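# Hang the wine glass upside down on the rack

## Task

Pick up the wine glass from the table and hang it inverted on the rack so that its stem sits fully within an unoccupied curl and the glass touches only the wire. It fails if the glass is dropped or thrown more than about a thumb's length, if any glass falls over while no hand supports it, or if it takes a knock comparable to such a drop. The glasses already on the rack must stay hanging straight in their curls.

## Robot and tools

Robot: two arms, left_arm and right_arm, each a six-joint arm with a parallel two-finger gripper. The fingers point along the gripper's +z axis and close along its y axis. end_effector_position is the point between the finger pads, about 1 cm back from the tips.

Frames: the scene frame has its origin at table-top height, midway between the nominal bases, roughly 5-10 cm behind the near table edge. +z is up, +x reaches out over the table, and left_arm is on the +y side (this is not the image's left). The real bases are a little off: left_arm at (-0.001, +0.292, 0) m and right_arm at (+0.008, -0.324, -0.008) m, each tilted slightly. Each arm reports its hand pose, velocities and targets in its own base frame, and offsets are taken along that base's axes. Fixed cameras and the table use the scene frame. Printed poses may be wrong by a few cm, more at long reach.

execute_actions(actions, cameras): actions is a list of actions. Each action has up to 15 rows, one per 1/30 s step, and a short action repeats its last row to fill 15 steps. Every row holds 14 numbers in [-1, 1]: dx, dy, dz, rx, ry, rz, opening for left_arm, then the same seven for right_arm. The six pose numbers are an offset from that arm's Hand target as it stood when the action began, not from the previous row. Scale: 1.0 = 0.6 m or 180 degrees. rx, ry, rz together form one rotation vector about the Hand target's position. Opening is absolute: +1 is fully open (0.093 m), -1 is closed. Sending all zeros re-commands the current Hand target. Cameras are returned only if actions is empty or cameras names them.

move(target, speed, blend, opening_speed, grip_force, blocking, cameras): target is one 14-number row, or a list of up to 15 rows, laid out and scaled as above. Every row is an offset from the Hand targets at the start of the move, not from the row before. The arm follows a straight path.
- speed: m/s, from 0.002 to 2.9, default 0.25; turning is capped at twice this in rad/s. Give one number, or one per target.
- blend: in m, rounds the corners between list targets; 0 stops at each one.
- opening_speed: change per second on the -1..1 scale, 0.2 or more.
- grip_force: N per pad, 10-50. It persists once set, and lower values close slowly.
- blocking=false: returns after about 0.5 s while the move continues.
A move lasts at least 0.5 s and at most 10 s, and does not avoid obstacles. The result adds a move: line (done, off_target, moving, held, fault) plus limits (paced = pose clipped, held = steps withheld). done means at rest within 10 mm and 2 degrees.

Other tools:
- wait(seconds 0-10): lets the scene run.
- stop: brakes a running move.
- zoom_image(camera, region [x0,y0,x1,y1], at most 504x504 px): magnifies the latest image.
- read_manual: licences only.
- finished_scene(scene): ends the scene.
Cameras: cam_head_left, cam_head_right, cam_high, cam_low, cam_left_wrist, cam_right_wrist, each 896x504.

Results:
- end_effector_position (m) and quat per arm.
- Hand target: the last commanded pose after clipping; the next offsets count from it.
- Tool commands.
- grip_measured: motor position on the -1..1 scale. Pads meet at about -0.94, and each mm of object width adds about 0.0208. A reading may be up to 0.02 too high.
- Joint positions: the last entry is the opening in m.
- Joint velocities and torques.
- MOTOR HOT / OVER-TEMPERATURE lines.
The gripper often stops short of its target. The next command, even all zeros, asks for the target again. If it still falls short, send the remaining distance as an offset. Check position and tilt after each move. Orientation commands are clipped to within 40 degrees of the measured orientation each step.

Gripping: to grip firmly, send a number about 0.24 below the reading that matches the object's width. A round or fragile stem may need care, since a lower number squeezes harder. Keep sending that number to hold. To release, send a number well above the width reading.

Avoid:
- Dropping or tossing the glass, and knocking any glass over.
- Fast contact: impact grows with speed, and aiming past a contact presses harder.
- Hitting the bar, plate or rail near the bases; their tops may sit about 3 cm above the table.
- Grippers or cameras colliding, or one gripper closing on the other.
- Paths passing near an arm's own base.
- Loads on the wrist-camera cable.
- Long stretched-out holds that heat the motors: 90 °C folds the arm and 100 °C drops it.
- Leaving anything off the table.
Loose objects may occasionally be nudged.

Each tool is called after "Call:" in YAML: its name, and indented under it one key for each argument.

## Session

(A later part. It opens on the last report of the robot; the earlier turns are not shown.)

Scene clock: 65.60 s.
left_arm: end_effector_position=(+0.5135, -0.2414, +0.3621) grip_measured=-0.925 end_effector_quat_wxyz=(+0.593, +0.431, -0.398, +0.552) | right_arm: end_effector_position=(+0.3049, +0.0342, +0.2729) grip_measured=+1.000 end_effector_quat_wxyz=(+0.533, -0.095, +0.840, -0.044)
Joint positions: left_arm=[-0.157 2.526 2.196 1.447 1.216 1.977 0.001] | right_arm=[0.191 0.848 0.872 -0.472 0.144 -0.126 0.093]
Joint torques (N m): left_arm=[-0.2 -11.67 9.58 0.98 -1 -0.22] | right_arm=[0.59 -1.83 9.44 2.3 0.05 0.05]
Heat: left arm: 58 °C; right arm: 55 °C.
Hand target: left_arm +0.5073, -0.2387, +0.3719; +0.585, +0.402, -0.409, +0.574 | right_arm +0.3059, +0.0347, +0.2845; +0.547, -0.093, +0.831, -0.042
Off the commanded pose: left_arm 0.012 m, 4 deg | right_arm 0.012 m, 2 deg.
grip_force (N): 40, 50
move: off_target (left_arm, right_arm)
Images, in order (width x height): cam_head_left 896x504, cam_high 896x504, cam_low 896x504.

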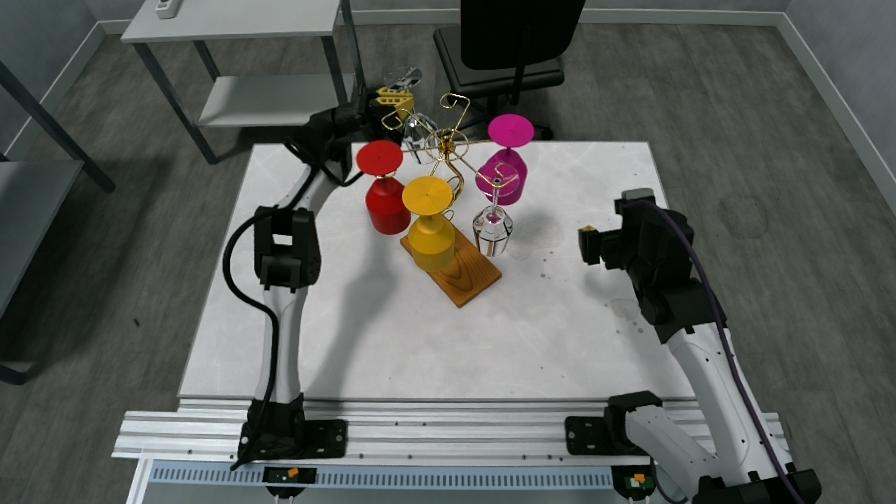

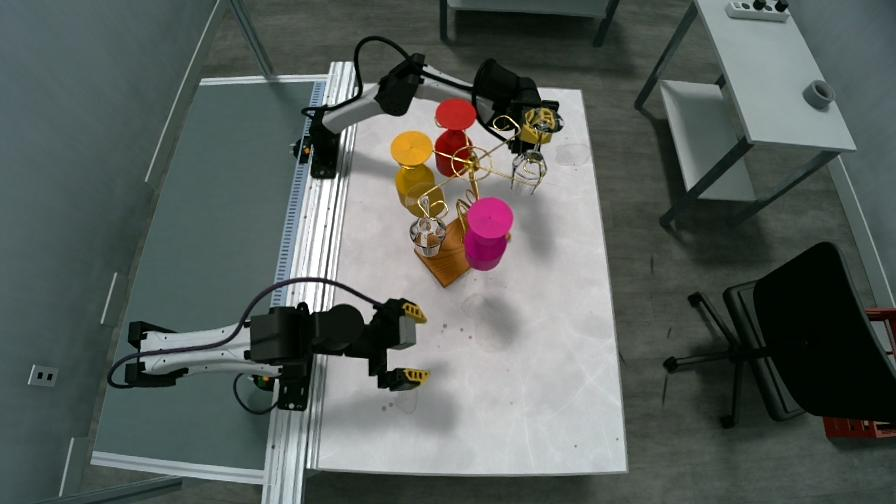

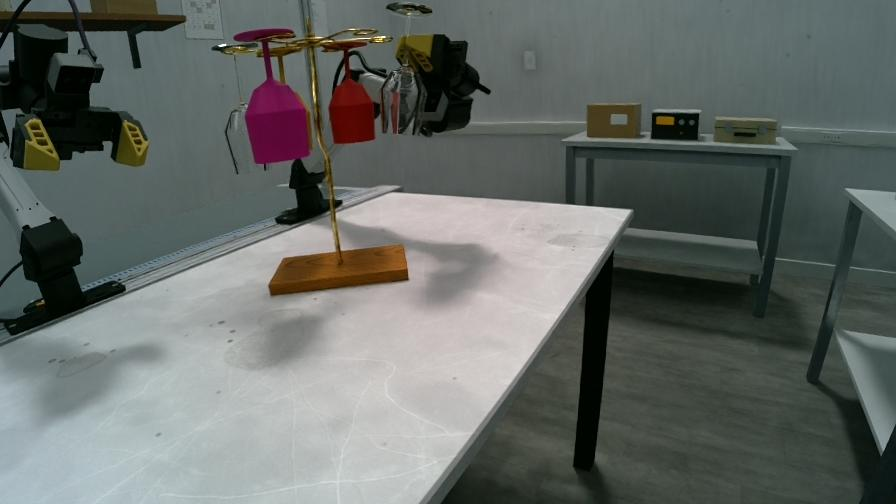

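Call:
move:
  target:
    - [0,0,-0.0283,0.011,-0.0317,0.005,-1,0,0,0,0,0,0,1]
    - [-0.048,-0.0682,-0.0283,0.011,-0.0317,-0.0064,-1,0,0,0,0,0,0,1]
  speed: 0.05
  cameras: ["cam_head_left","cam_low","cam_high"]

Call:
zoom_image:
  camera: "cam_low"
  region: [290, 0, 450, 130]

Call:
zoom_image:
  camera: "cam_high"
  region: [460, 85, 580, 205]

Call:
zoom_image:
  camera: "cam_head_left"
  region: [370, 60, 490, 180]

Scene clock: 70.77 s.
left_arm: end_effector_position=(+0.5022, -0.2822, +0.3288) grip_measured=-0.925 end_effector_quat_wxyz=(+0.597, +0.423, -0.422, +0.534) | right_arm: end_effector_position=(+0.3049, +0.0342, +0.2729) grip_measured=+1.000 end_effector_quat_wxyz=(+0.533, -0.095, +0.840, -0.044)
Joint positions: left_arm=[-0.232 2.548 2.132 1.448 1.233 2.078 0.001] | right_arm=[0.191 0.848 0.872 -0.472 0.144 -0.126 0.093]
Joint torques (N m): left_arm=[-1.1 -15.84 6.6 1.53 -0.84 0.04] | right_arm=[0.64 -1.84 9.48 2.29 0.04 0.06]
Heat: left arm: 61 °C; right arm: 55 °C.
Hand target: left_arm +0.4785, -0.2796, +0.3550; +0.562, +0.379, -0.452, +0.580 | right_arm +0.3059, +0.0347, +0.2845; +0.547, -0.093, +0.831, -0.042
Off the commanded pose: left_arm 0.035 m, 9 deg | right_arm 0.012 m, 2 deg.
joint sent to its limit (left arm) — joint 6 (wrist roll), upper limit. The joint targets still meet the commanded pose.
grip_force (N): 40, 50
move: off_target (left_arm, right_arm)
Images, in order (width x height): cam_head_left 896x504, cam_high 896x504, cam_low 896x504.

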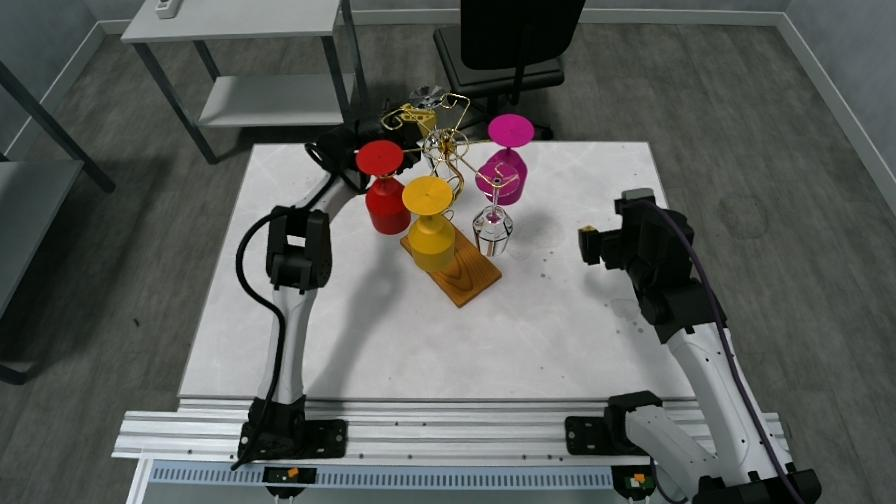

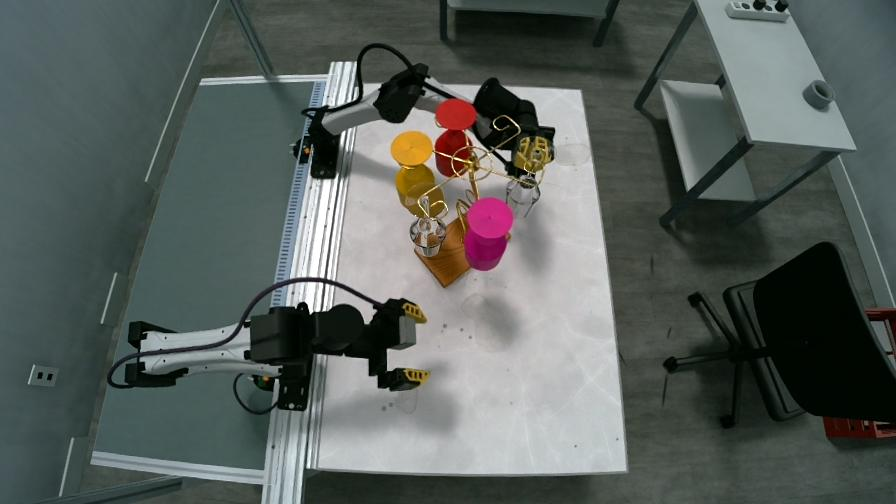

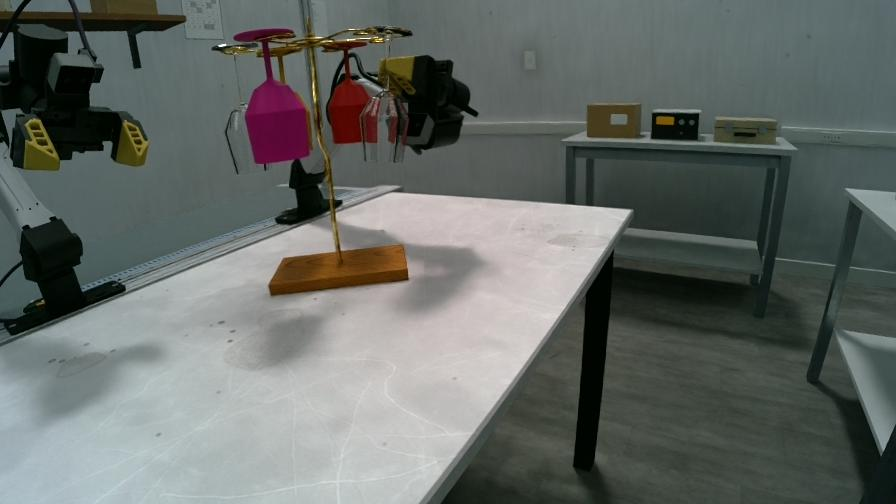

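Scaled by 3.150 from the camera's 896x504 image, which has a finer 1280x720 frame.

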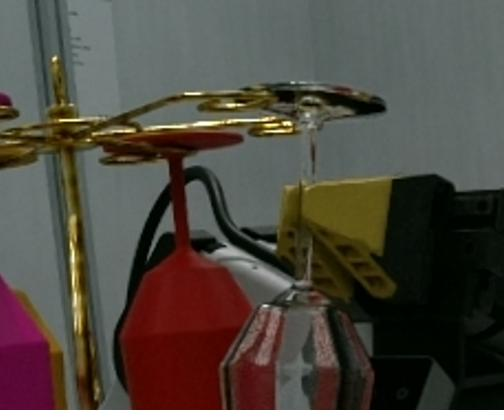

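Scaled by 4.200 from the camera's 896x504 image, which has a finer 1280x720 frame.

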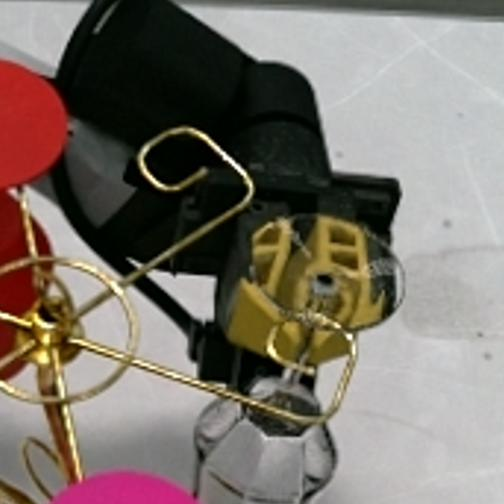

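Scaled by 4.200 from the camera's 896x504 image, which has a finer 1280x720 frame.

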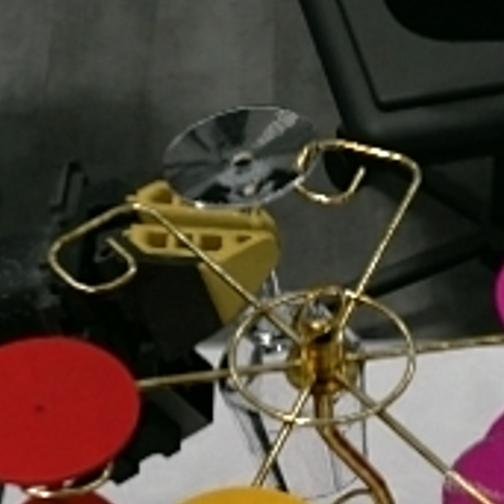

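Call:
move:
  target:
    - [0,0,0.03,0,0,0,-1,0,0,0,0,0,0,1]
    - [-0.0367,0.0033,0.03,0,0,0,-1,0,0,0,0,0,0,1]
  speed: 0.05
  blend: [0.006,0]
  cameras: ["cam_head_left","cam_low","cam_high"]

Call:
zoom_image:
  camera: "cam_low"
  region: [290, 0, 450, 130]

Call:
zoom_image:
  camera: "cam_high"
  region: [460, 85, 580, 205]

Call:
zoom_image:
  camera: "cam_head_left"
  region: [370, 60, 490, 180]

Scene clock: 72.47 s.
left_arm: end_effector_position=(+0.4833, -0.2824, +0.3435) grip_measured=-0.925 end_effector_quat_wxyz=(+0.603, +0.431, -0.420, +0.524) | right_arm: end_effector_position=(+0.3049, +0.0342, +0.2729) grip_measured=+1.000 end_effector_quat_wxyz=(+0.533, -0.095, +0.840, -0.044)
Joint positions: left_arm=[-0.241 2.433 1.991 1.448 1.238 2.079 0.001] | right_arm=[0.191 0.848 0.872 -0.472 0.144 -0.126 0.093]
Joint torques (N m): left_arm=[-0.9 -15.97 6.57 1.59 -0.75 0.02] | right_arm=[0.61 -1.84 9.42 2.31 0.05 0.05]
Heat: left arm: 63 °C; right arm: 55 °C.
Hand target: left_arm +0.4565, -0.2777, +0.3729; +0.562, +0.379, -0.452, +0.580 | right_arm +0.3059, +0.0347, +0.2845; +0.547, -0.093, +0.831, -0.042
Off the commanded pose: left_arm 0.040 m, 11 deg | right_arm 0.012 m, 2 deg.
joint sent to its limit (left arm) — joint 4 (wrist pitch), upper limit; joint 6 (wrist roll), upper limit. The joint targets still meet the commanded pose.
grip_force (N): 40, 50
move: off_target (left_arm, right_arm)
Images, in order (width x height): cam_head_left 896x504, cam_high 896x504, cam_low 896x504.

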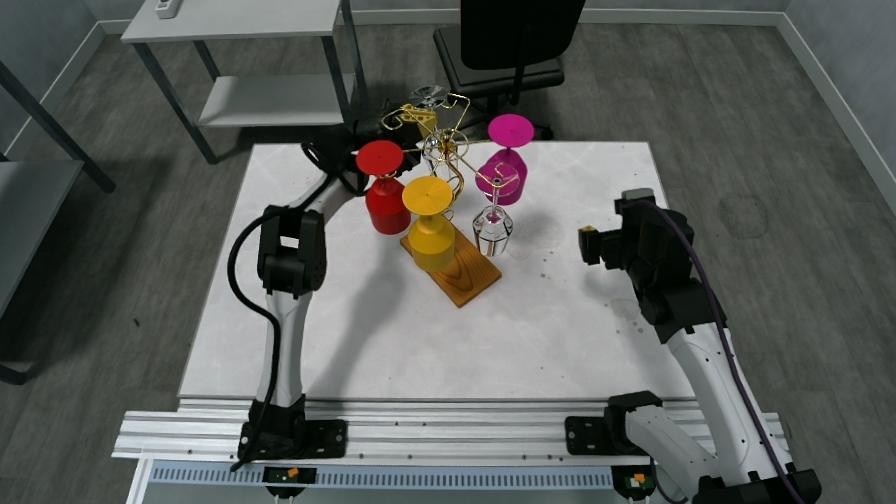

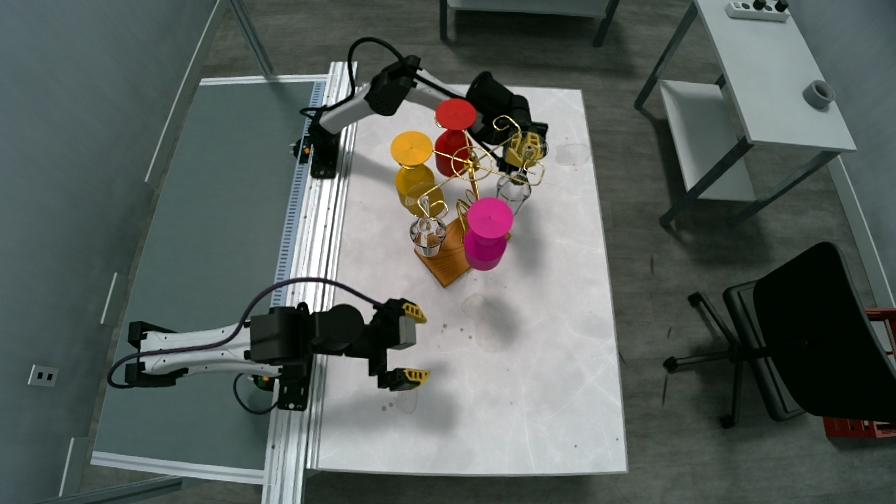

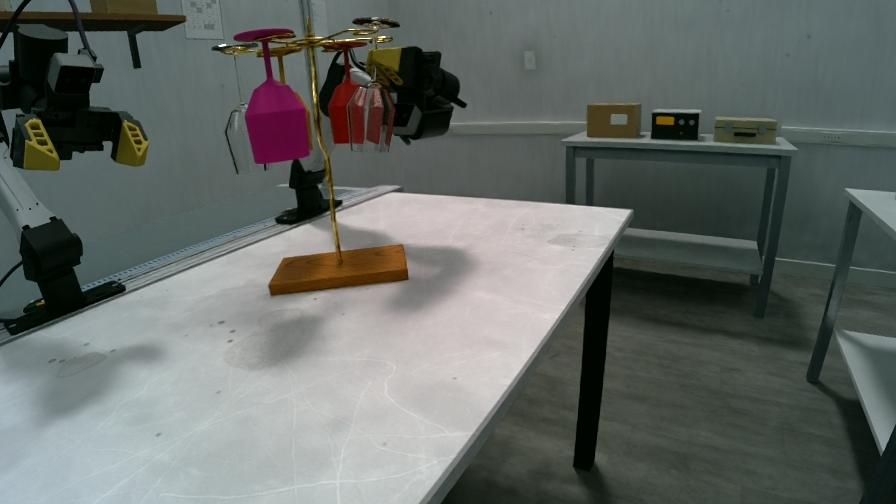

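Scaled by 3.150 from the camera's 896x504 image, which has a finer 1280x720 frame.

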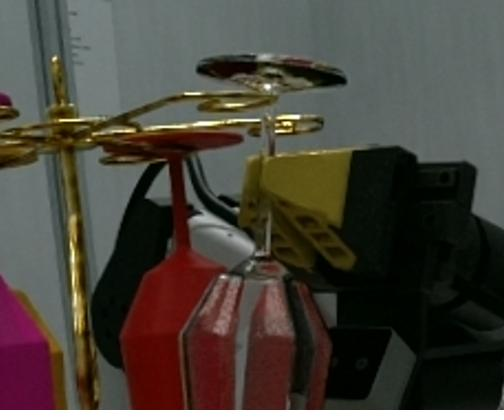

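Scaled by 4.200 from the camera's 896x504 image, which has a finer 1280x720 frame.

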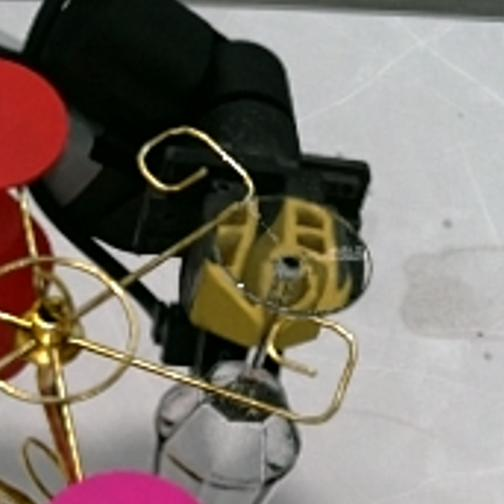

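Scaled by 4.200 from the camera's 896x504 image, which has a finer 1280x720 frame.

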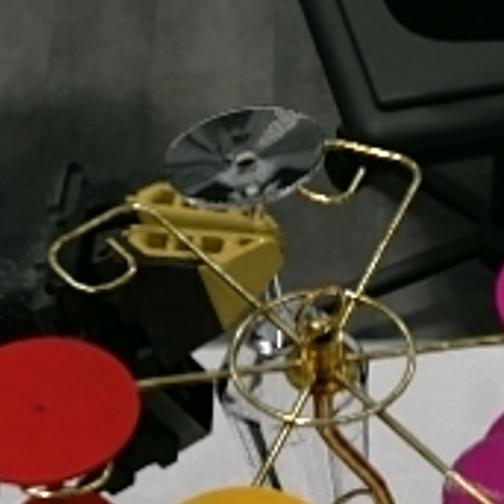

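Call:
move:
  target:
    - [-0.019,-0.02,0,0,0,0,-1,0,0,0,0,0,0,1]
    - [-0.0205,-0.0525,0,0,0,-0.0167,-1,0,0,0,0,0,0,1]
  speed: 0.04
  blend: [0.004,0]
  cameras: ["cam_head_left","cam_low","cam_high"]

Call:
zoom_image:
  camera: "cam_low"
  region: [290, 0, 450, 130]

Call:
zoom_image:
  camera: "cam_high"
  region: [460, 95, 580, 215]

Call:
zoom_image:
  camera: "cam_head_left"
  region: [380, 70, 480, 170]

Scene clock: 75.37 s.
left_arm: end_effector_position=(+0.4591, -0.3125, +0.3526) grip_measured=-0.925 end_effector_quat_wxyz=(+0.617, +0.411, -0.438, +0.508) | right_arm: end_effector_position=(+0.3049, +0.0342, +0.2729) grip_measured=+1.000 end_effector_quat_wxyz=(+0.533, -0.095, +0.840, -0.044)
Joint positions: left_arm=[-0.307 2.413 1.987 1.449 1.239 2.079 0.001] | right_arm=[0.191 0.848 0.872 -0.472 0.144 -0.126 0.093]
Joint torques (N m): left_arm=[-0.65 -12.18 9.52 1.58 -0.93 0.03] | right_arm=[0.61 -1.89 9.39 2.31 0.07 0.06]
Heat: left arm: 64 °C; right arm: 55 °C.
Hand target: left_arm +0.4442, -0.3090, +0.3730; +0.577, +0.367, -0.462, +0.565 | right_arm +0.3059, +0.0347, +0.2845; +0.547, -0.093, +0.831, -0.042
Off the commanded pose: left_arm 0.025 m, 10 deg | right_arm 0.012 m, 2 deg.
joint sent to its limit (left arm) — joint 4 (wrist pitch), upper limit; joint 6 (wrist roll), upper limit. The joint targets are off in orientation, not in position.
grip_force (N): 40, 50
move: off_target (left_arm, right_arm)
Images, in order (width x height): cam_head_left 896x504, cam_high 896x504, cam_low 896x504.

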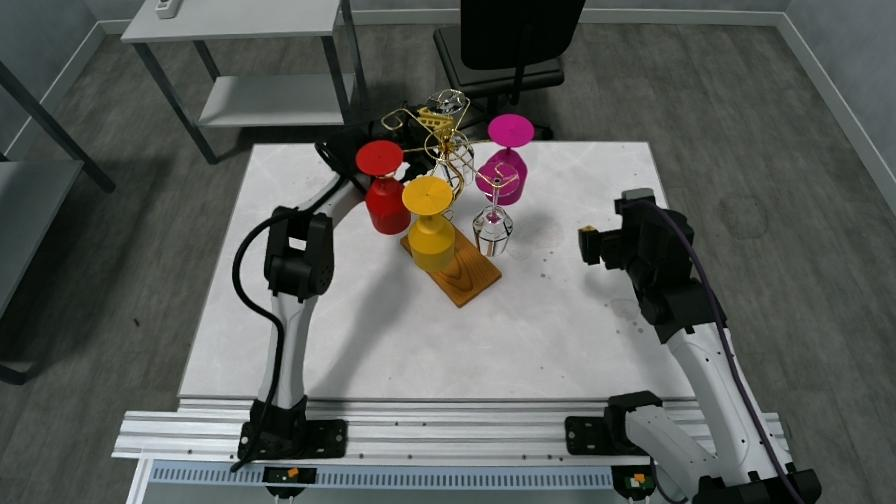

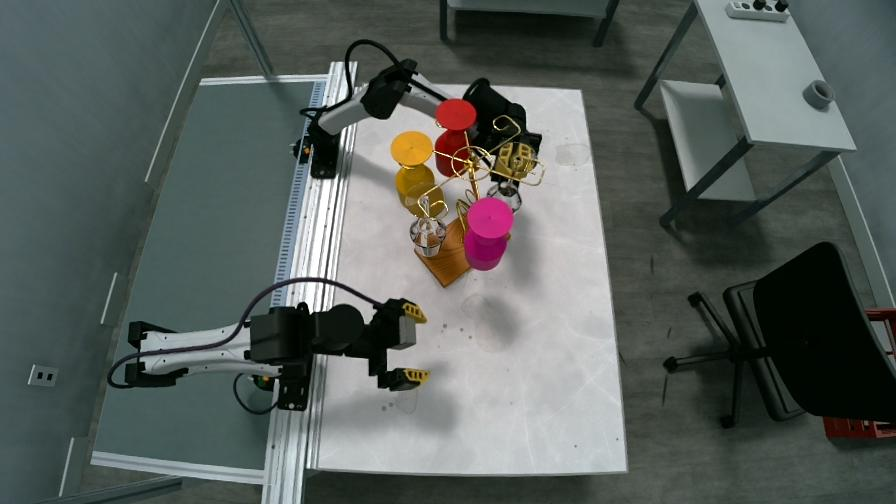

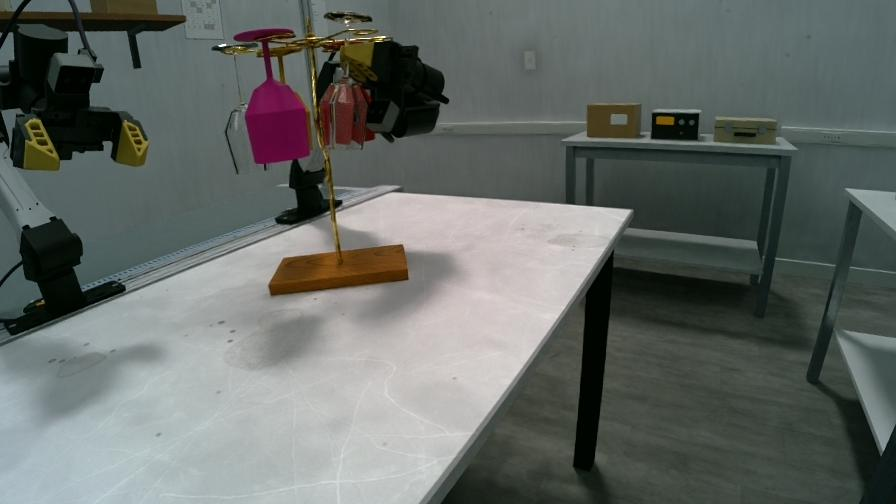

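Scaled by 3.150 from the camera's 896x504 image, which has a finer 1280x720 frame.

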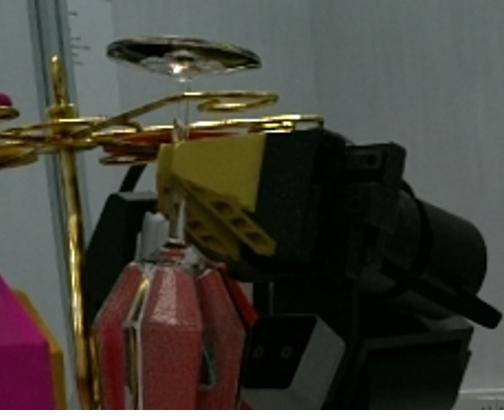

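Scaled by 4.200 from the camera's 896x504 image, which has a finer 1280x720 frame.

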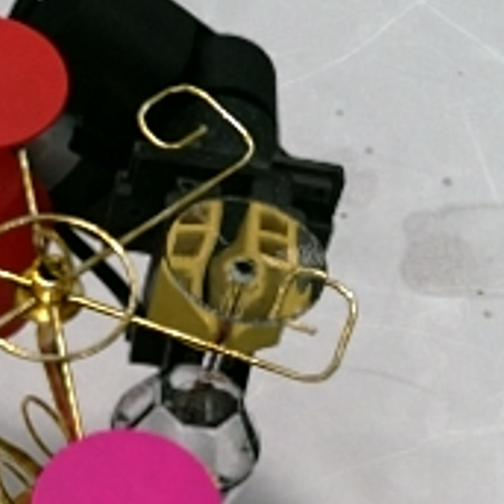

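Scaled by 5.040 from the camera's 896x504 image, which has a finer 1280x720 frame.

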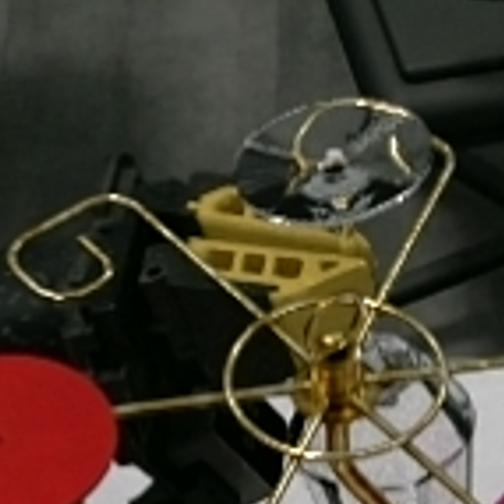

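Call:
zoom_image:
  camera: "cam_head_left"
  region: [420, 80, 480, 130]

Call:
zoom_image:
  camera: "cam_high"
  region: [495, 140, 555, 190]

Call:
zoom_image:
  camera: "cam_low"
  region: [310, 0, 400, 75]

Scaled by 8.400 from the camera's 896x504 image, which has a finer 1280x720 frame.

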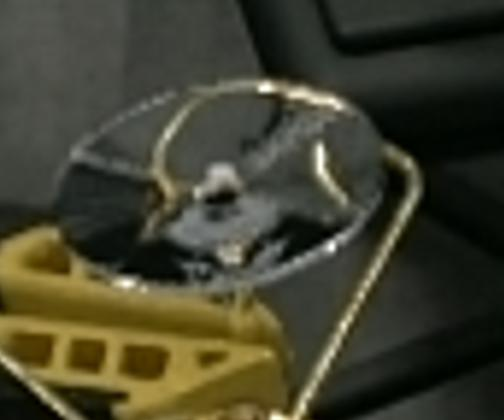

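Scaled by 8.400 from the camera's 896x504 image, which has a finer 1280x720 frame.

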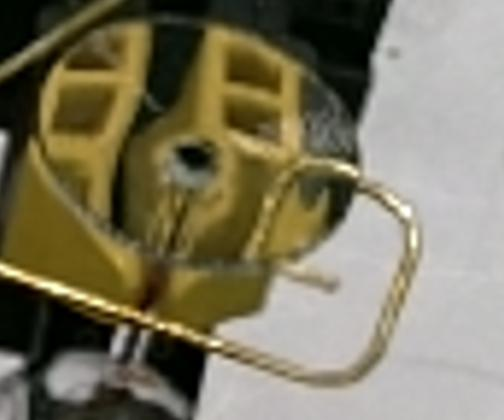

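Scaled by 5.600 from the camera's 896x504 image, which has a finer 1280x720 frame.

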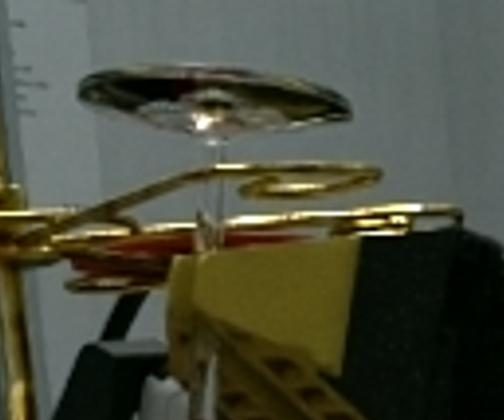

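Call:
move:
  target:
    - [0.0267,-0.0167,-0.008,0,0,0,-1,0,0,0,0,0,0,1]
  speed: 0.06
  cameras: ["cam_head_left","cam_high","cam_low"]

Call:
zoom_image:
  camera: "cam_head_left"
  region: [420, 80, 480, 130]

Call:
zoom_image:
  camera: "cam_high"
  region: [495, 140, 555, 190]

Scene clock: 78.37 s.
left_arm: end_effector_position=(+0.4665, -0.3192, +0.3576) grip_measured=-0.925 end_effector_quat_wxyz=(+0.608, +0.383, -0.455, +0.526) | right_arm: end_effector_position=(+0.3049, +0.0342, +0.2729) grip_measured=+1.000 end_effector_quat_wxyz=(+0.533, -0.095, +0.840, -0.044)
Joint positions: left_arm=[-0.315 2.508 2.159 1.446 1.236 2.081 0.001] | right_arm=[0.191 0.848 0.872 -0.472 0.144 -0.126 0.093]
Joint torques (N m): left_arm=[-0.8 -11.71 9.59 0.94 -1 0] | right_arm=[0.64 -1.92 9.39 2.29 0.05 0.04]
Heat: left arm: 65 °C; right arm: 54 °C.
Hand target: left_arm +0.4602, -0.3191, +0.3682; +0.577, +0.367, -0.462, +0.565 | right_arm +0.3059, +0.0347, +0.2845; +0.547, -0.093, +0.831, -0.042
Off the commanded pose: left_arm 0.012 m, 6 deg | right_arm 0.012 m, 2 deg.
joint sent to its limit (left arm) — joint 6 (wrist roll), upper limit. The joint targets are off in orientation, not in position.
grip_force (N): 40, 50
move: off_target (left_arm, right_arm)
Images, in order (width x height): cam_head_left 896x504, cam_high 896x504, cam_low 896x504.

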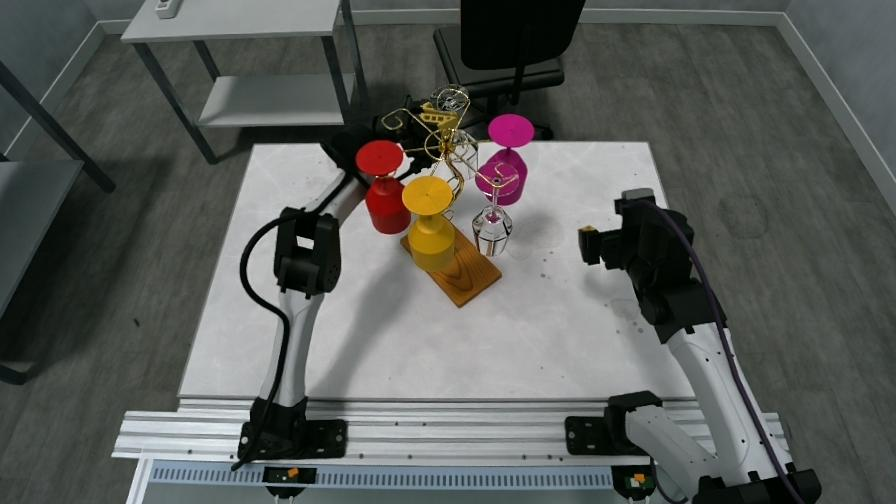

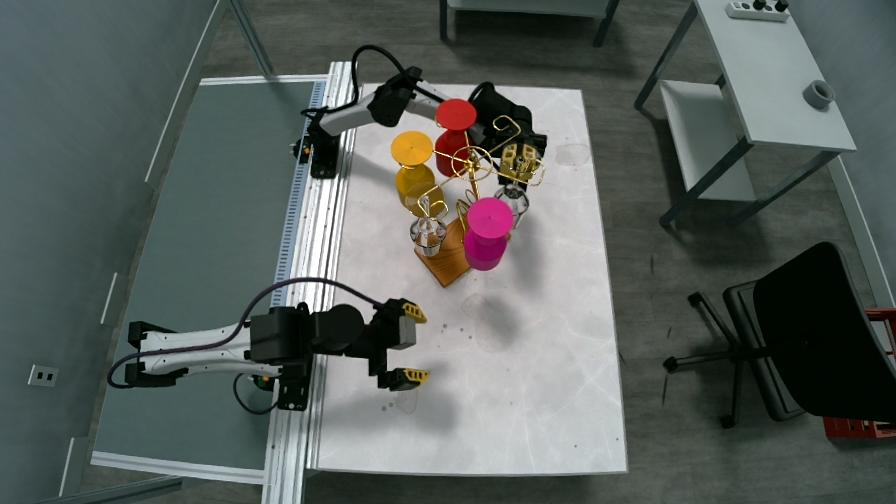

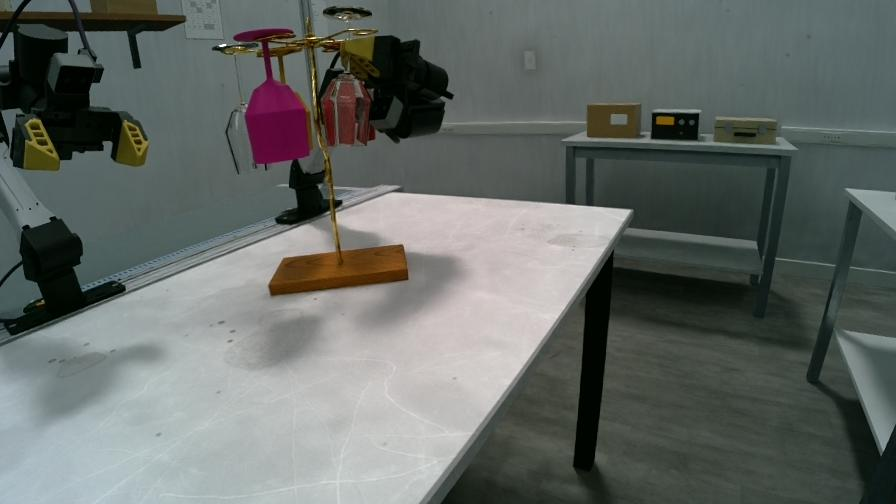

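Scaled by 8.400 from the camera's 896x504 image, which has a finer 1280x720 frame.

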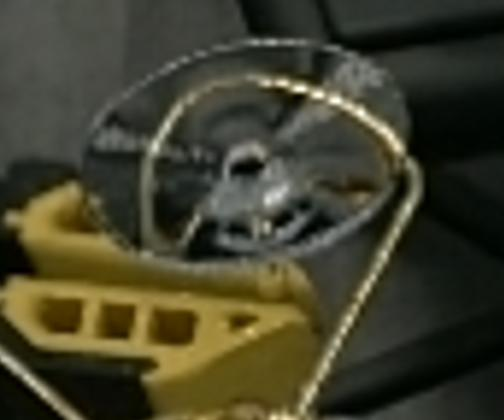

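Scaled by 8.400 from the camera's 896x504 image, which has a finer 1280x720 frame.

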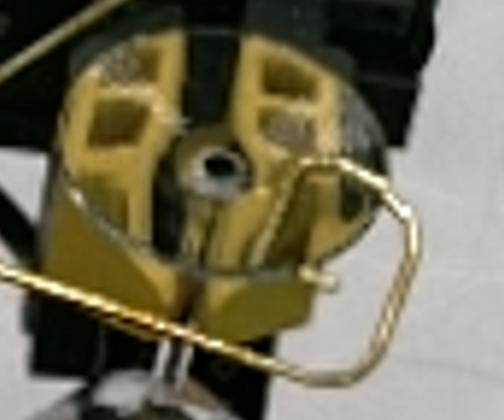

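Call:
move:
  target:
    - [0.0225,-0.0308,-0.007,0,0,0,-1,0,0,0,0,0,0,1]
  speed: 0.06
  cameras: ["cam_head_left","cam_high","cam_low"]

Call:
zoom_image:
  camera: "cam_head_left"
  region: [420, 80, 480, 130]

Call:
zoom_image:
  camera: "cam_high"
  region: [495, 140, 555, 190]

Call:
zoom_image:
  camera: "cam_low"
  region: [310, 0, 440, 110]

Scene clock: 79.83 s.
left_arm: end_effector_position=(+0.4744, -0.3372, +0.3579) grip_measured=-0.925 end_effector_quat_wxyz=(+0.608, +0.359, -0.466, +0.533) | right_arm: end_effector_position=(+0.3049, +0.0342, +0.2729) grip_measured=+1.000 end_effector_quat_wxyz=(+0.533, -0.095, +0.840, -0.044)
Joint positions: left_arm=[-0.342 2.661 2.432 1.375 1.227 2.081 0.001] | right_arm=[0.191 0.848 0.872 -0.472 0.144 -0.126 0.093]
Joint torques (N m): left_arm=[-0.53 -12.16 9.55 0.42 -1.02 0.01] | right_arm=[0.59 -1.89 9.43 2.3 0.04 0.05]
Heat: left arm: 66 °C; right arm: 54 °C.
Hand target: left_arm +0.4737, -0.3377, +0.3640; +0.577, +0.367, -0.462, +0.565 | right_arm +0.3059, +0.0347, +0.2845; +0.547, -0.093, +0.831, -0.042
Off the commanded pose: left_arm 0.006 m, 5 deg | right_arm 0.012 m, 2 deg.
joint sent to its limit (left arm) — joint 6 (wrist roll), upper limit. The joint targets are off in orientation, not in position.
grip_force (N): 40, 50
move: off_target (left_arm, right_arm)
Images, in order (width x height): cam_head_left 896x504, cam_high 896x504, cam_low 896x504.

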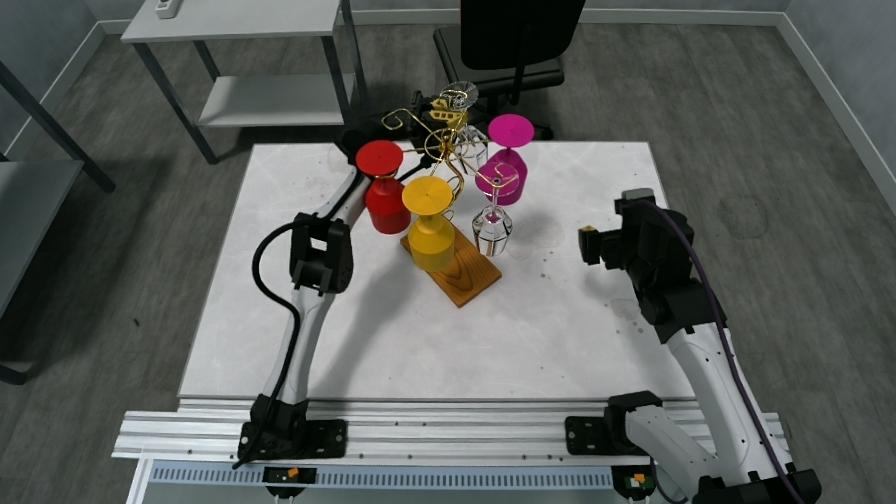

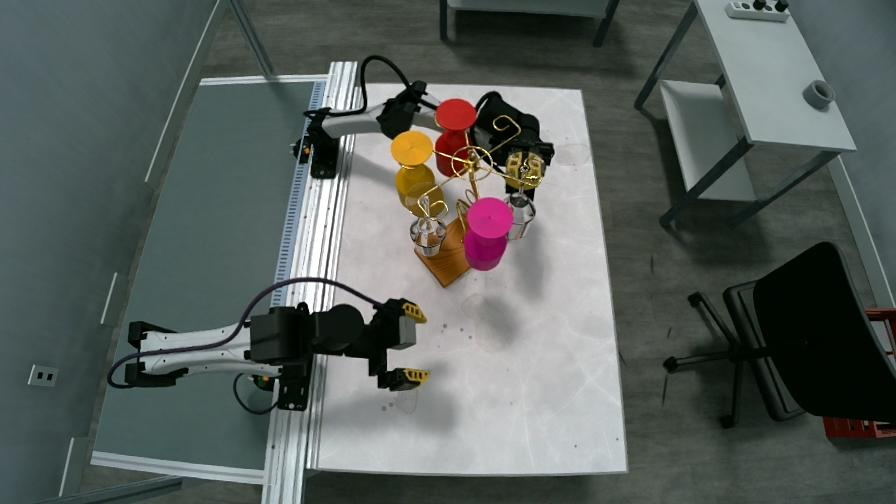

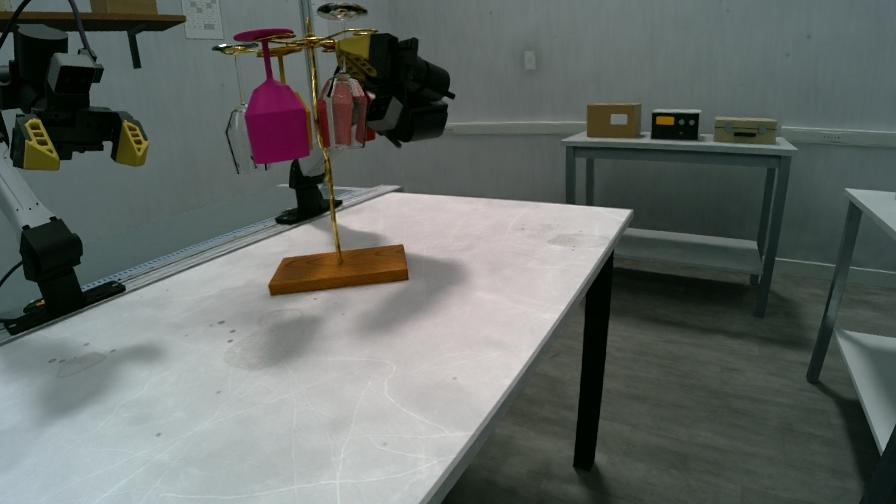

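Scaled by 8.400 from the camera's 896x504 image, which has a finer 1280x720 frame.

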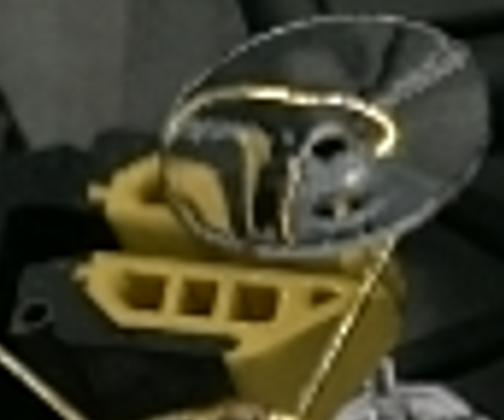

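Scaled by 8.400 from the camera's 896x504 image, which has a finer 1280x720 frame.

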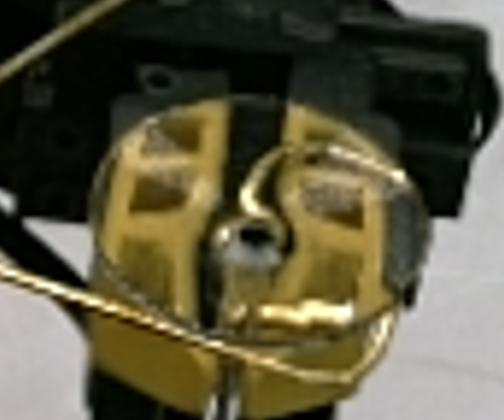

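Scaled by 3.877 from the camera's 896x504 image, which has a finer 1280x720 frame.

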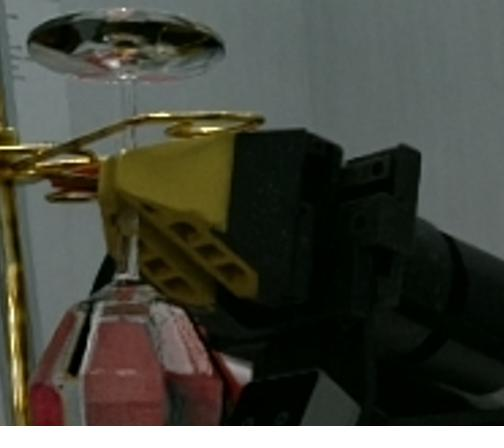

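Call:
move:
  target:
    - [0.029,-0.0105,-0.005,0,0,0,-1,0,0,0,0,0,0,1]
  speed: 0.06
  cameras: ["cam_head_left","cam_high","cam_low"]

Call:
zoom_image:
  camera: "cam_head_left"
  region: [420, 80, 480, 130]

Call:
zoom_image:
  camera: "cam_high"
  region: [495, 140, 555, 190]

Call:
zoom_image:
  camera: "cam_low"
  region: [310, 0, 440, 110]

Scene clock: 81.97 s.
left_arm: end_effector_position=(+0.4923, -0.3424, +0.3552) grip_measured=-0.925 end_effector_quat_wxyz=(+0.613, +0.363, -0.456, +0.534) | right_arm: end_effector_position=(+0.3049, +0.0342, +0.2729) grip_measured=+1.000 end_effector_quat_wxyz=(+0.533, -0.095, +0.840, -0.044)
Joint positions: left_arm=[-0.342 2.875 2.839 1.166 1.209 2.082 0.001] | right_arm=[0.191 0.848 0.872 -0.472 0.144 -0.126 0.093]
Joint torques (N m): left_arm=[-0.73 -12.66 9.31 0.38 -1.02 -0.02] | right_arm=[0.64 -1.85 9.47 2.3 0.03 0.07]
Heat: left arm: 66 °C; right arm: 54 °C.
Hand target: left_arm +0.4911, -0.3440, +0.3611; +0.577, +0.367, -0.462, +0.565 | right_arm +0.3059, +0.0347, +0.2845; +0.547, -0.093, +0.831, -0.042
Off the commanded pose: left_arm 0.006 m, 5 deg | right_arm 0.012 m, 2 deg.
elbow stopped short (left arm): the move would have taken joint 3 (elbow) straighter than the controller allows.
joint sent to its limit (left arm) — joint 6 (wrist roll), upper limit. The joint targets are off in orientation, not in position.
grip_force (N): 40, 50
move: off_target (left_arm, right_arm)
Images, in order (width x height): cam_head_left 896x504, cam_high 896x504, cam_low 896x504.

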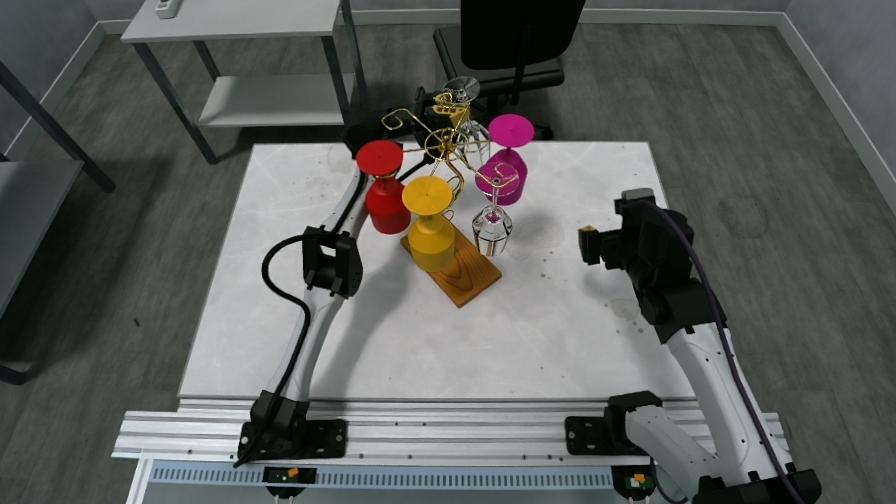

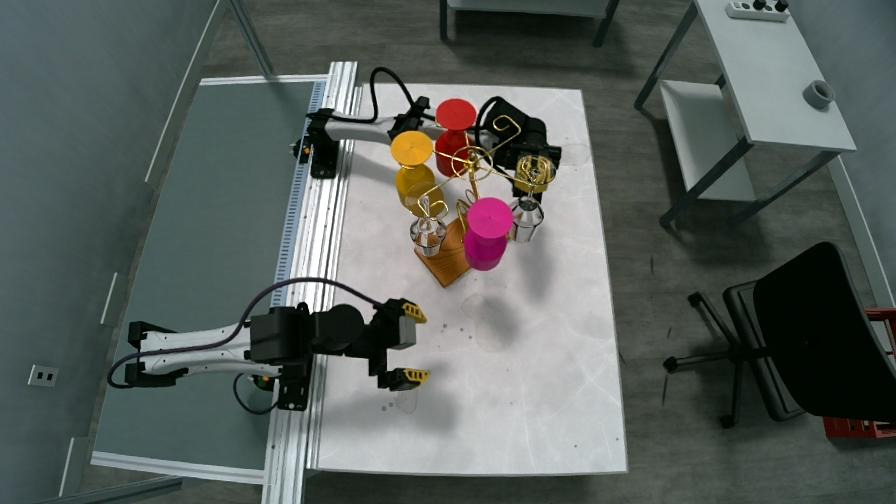

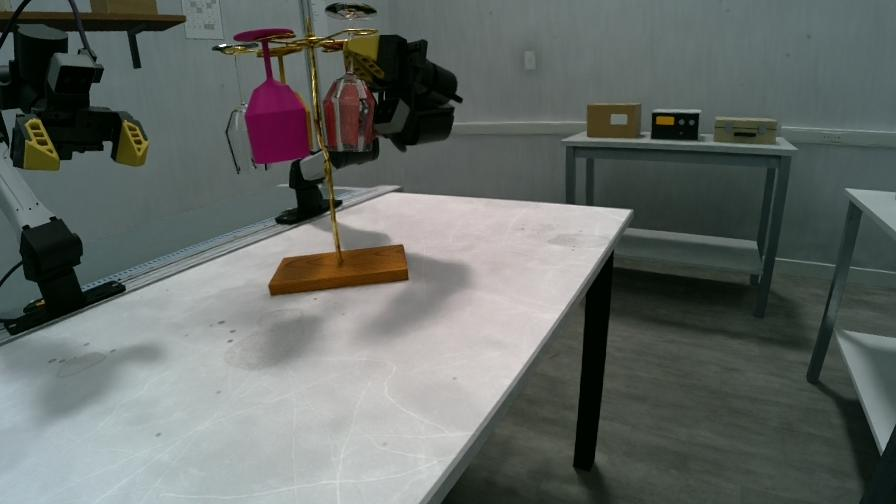

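Scaled by 8.400 from the camera's 896x504 image, which has a finer 1280x720 frame.

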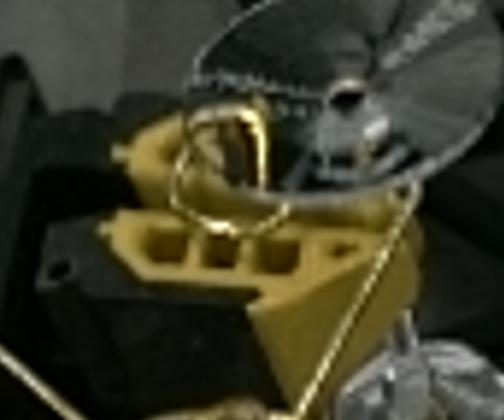

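Scaled by 8.400 from the camera's 896x504 image, which has a finer 1280x720 frame.

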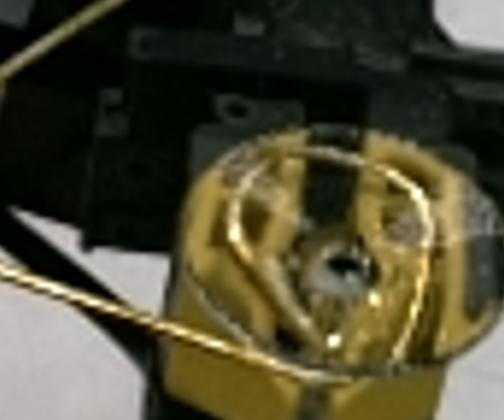

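Scaled by 3.877 from the camera's 896x504 image, which has a finer 1280x720 frame.

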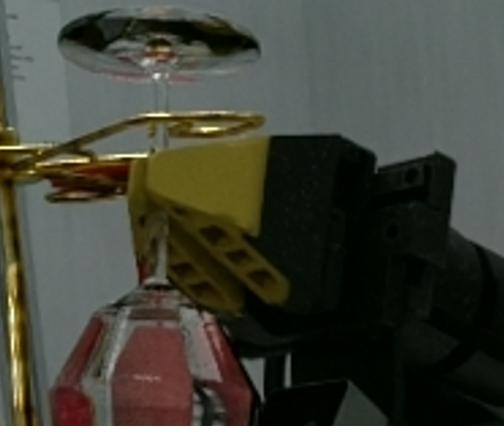

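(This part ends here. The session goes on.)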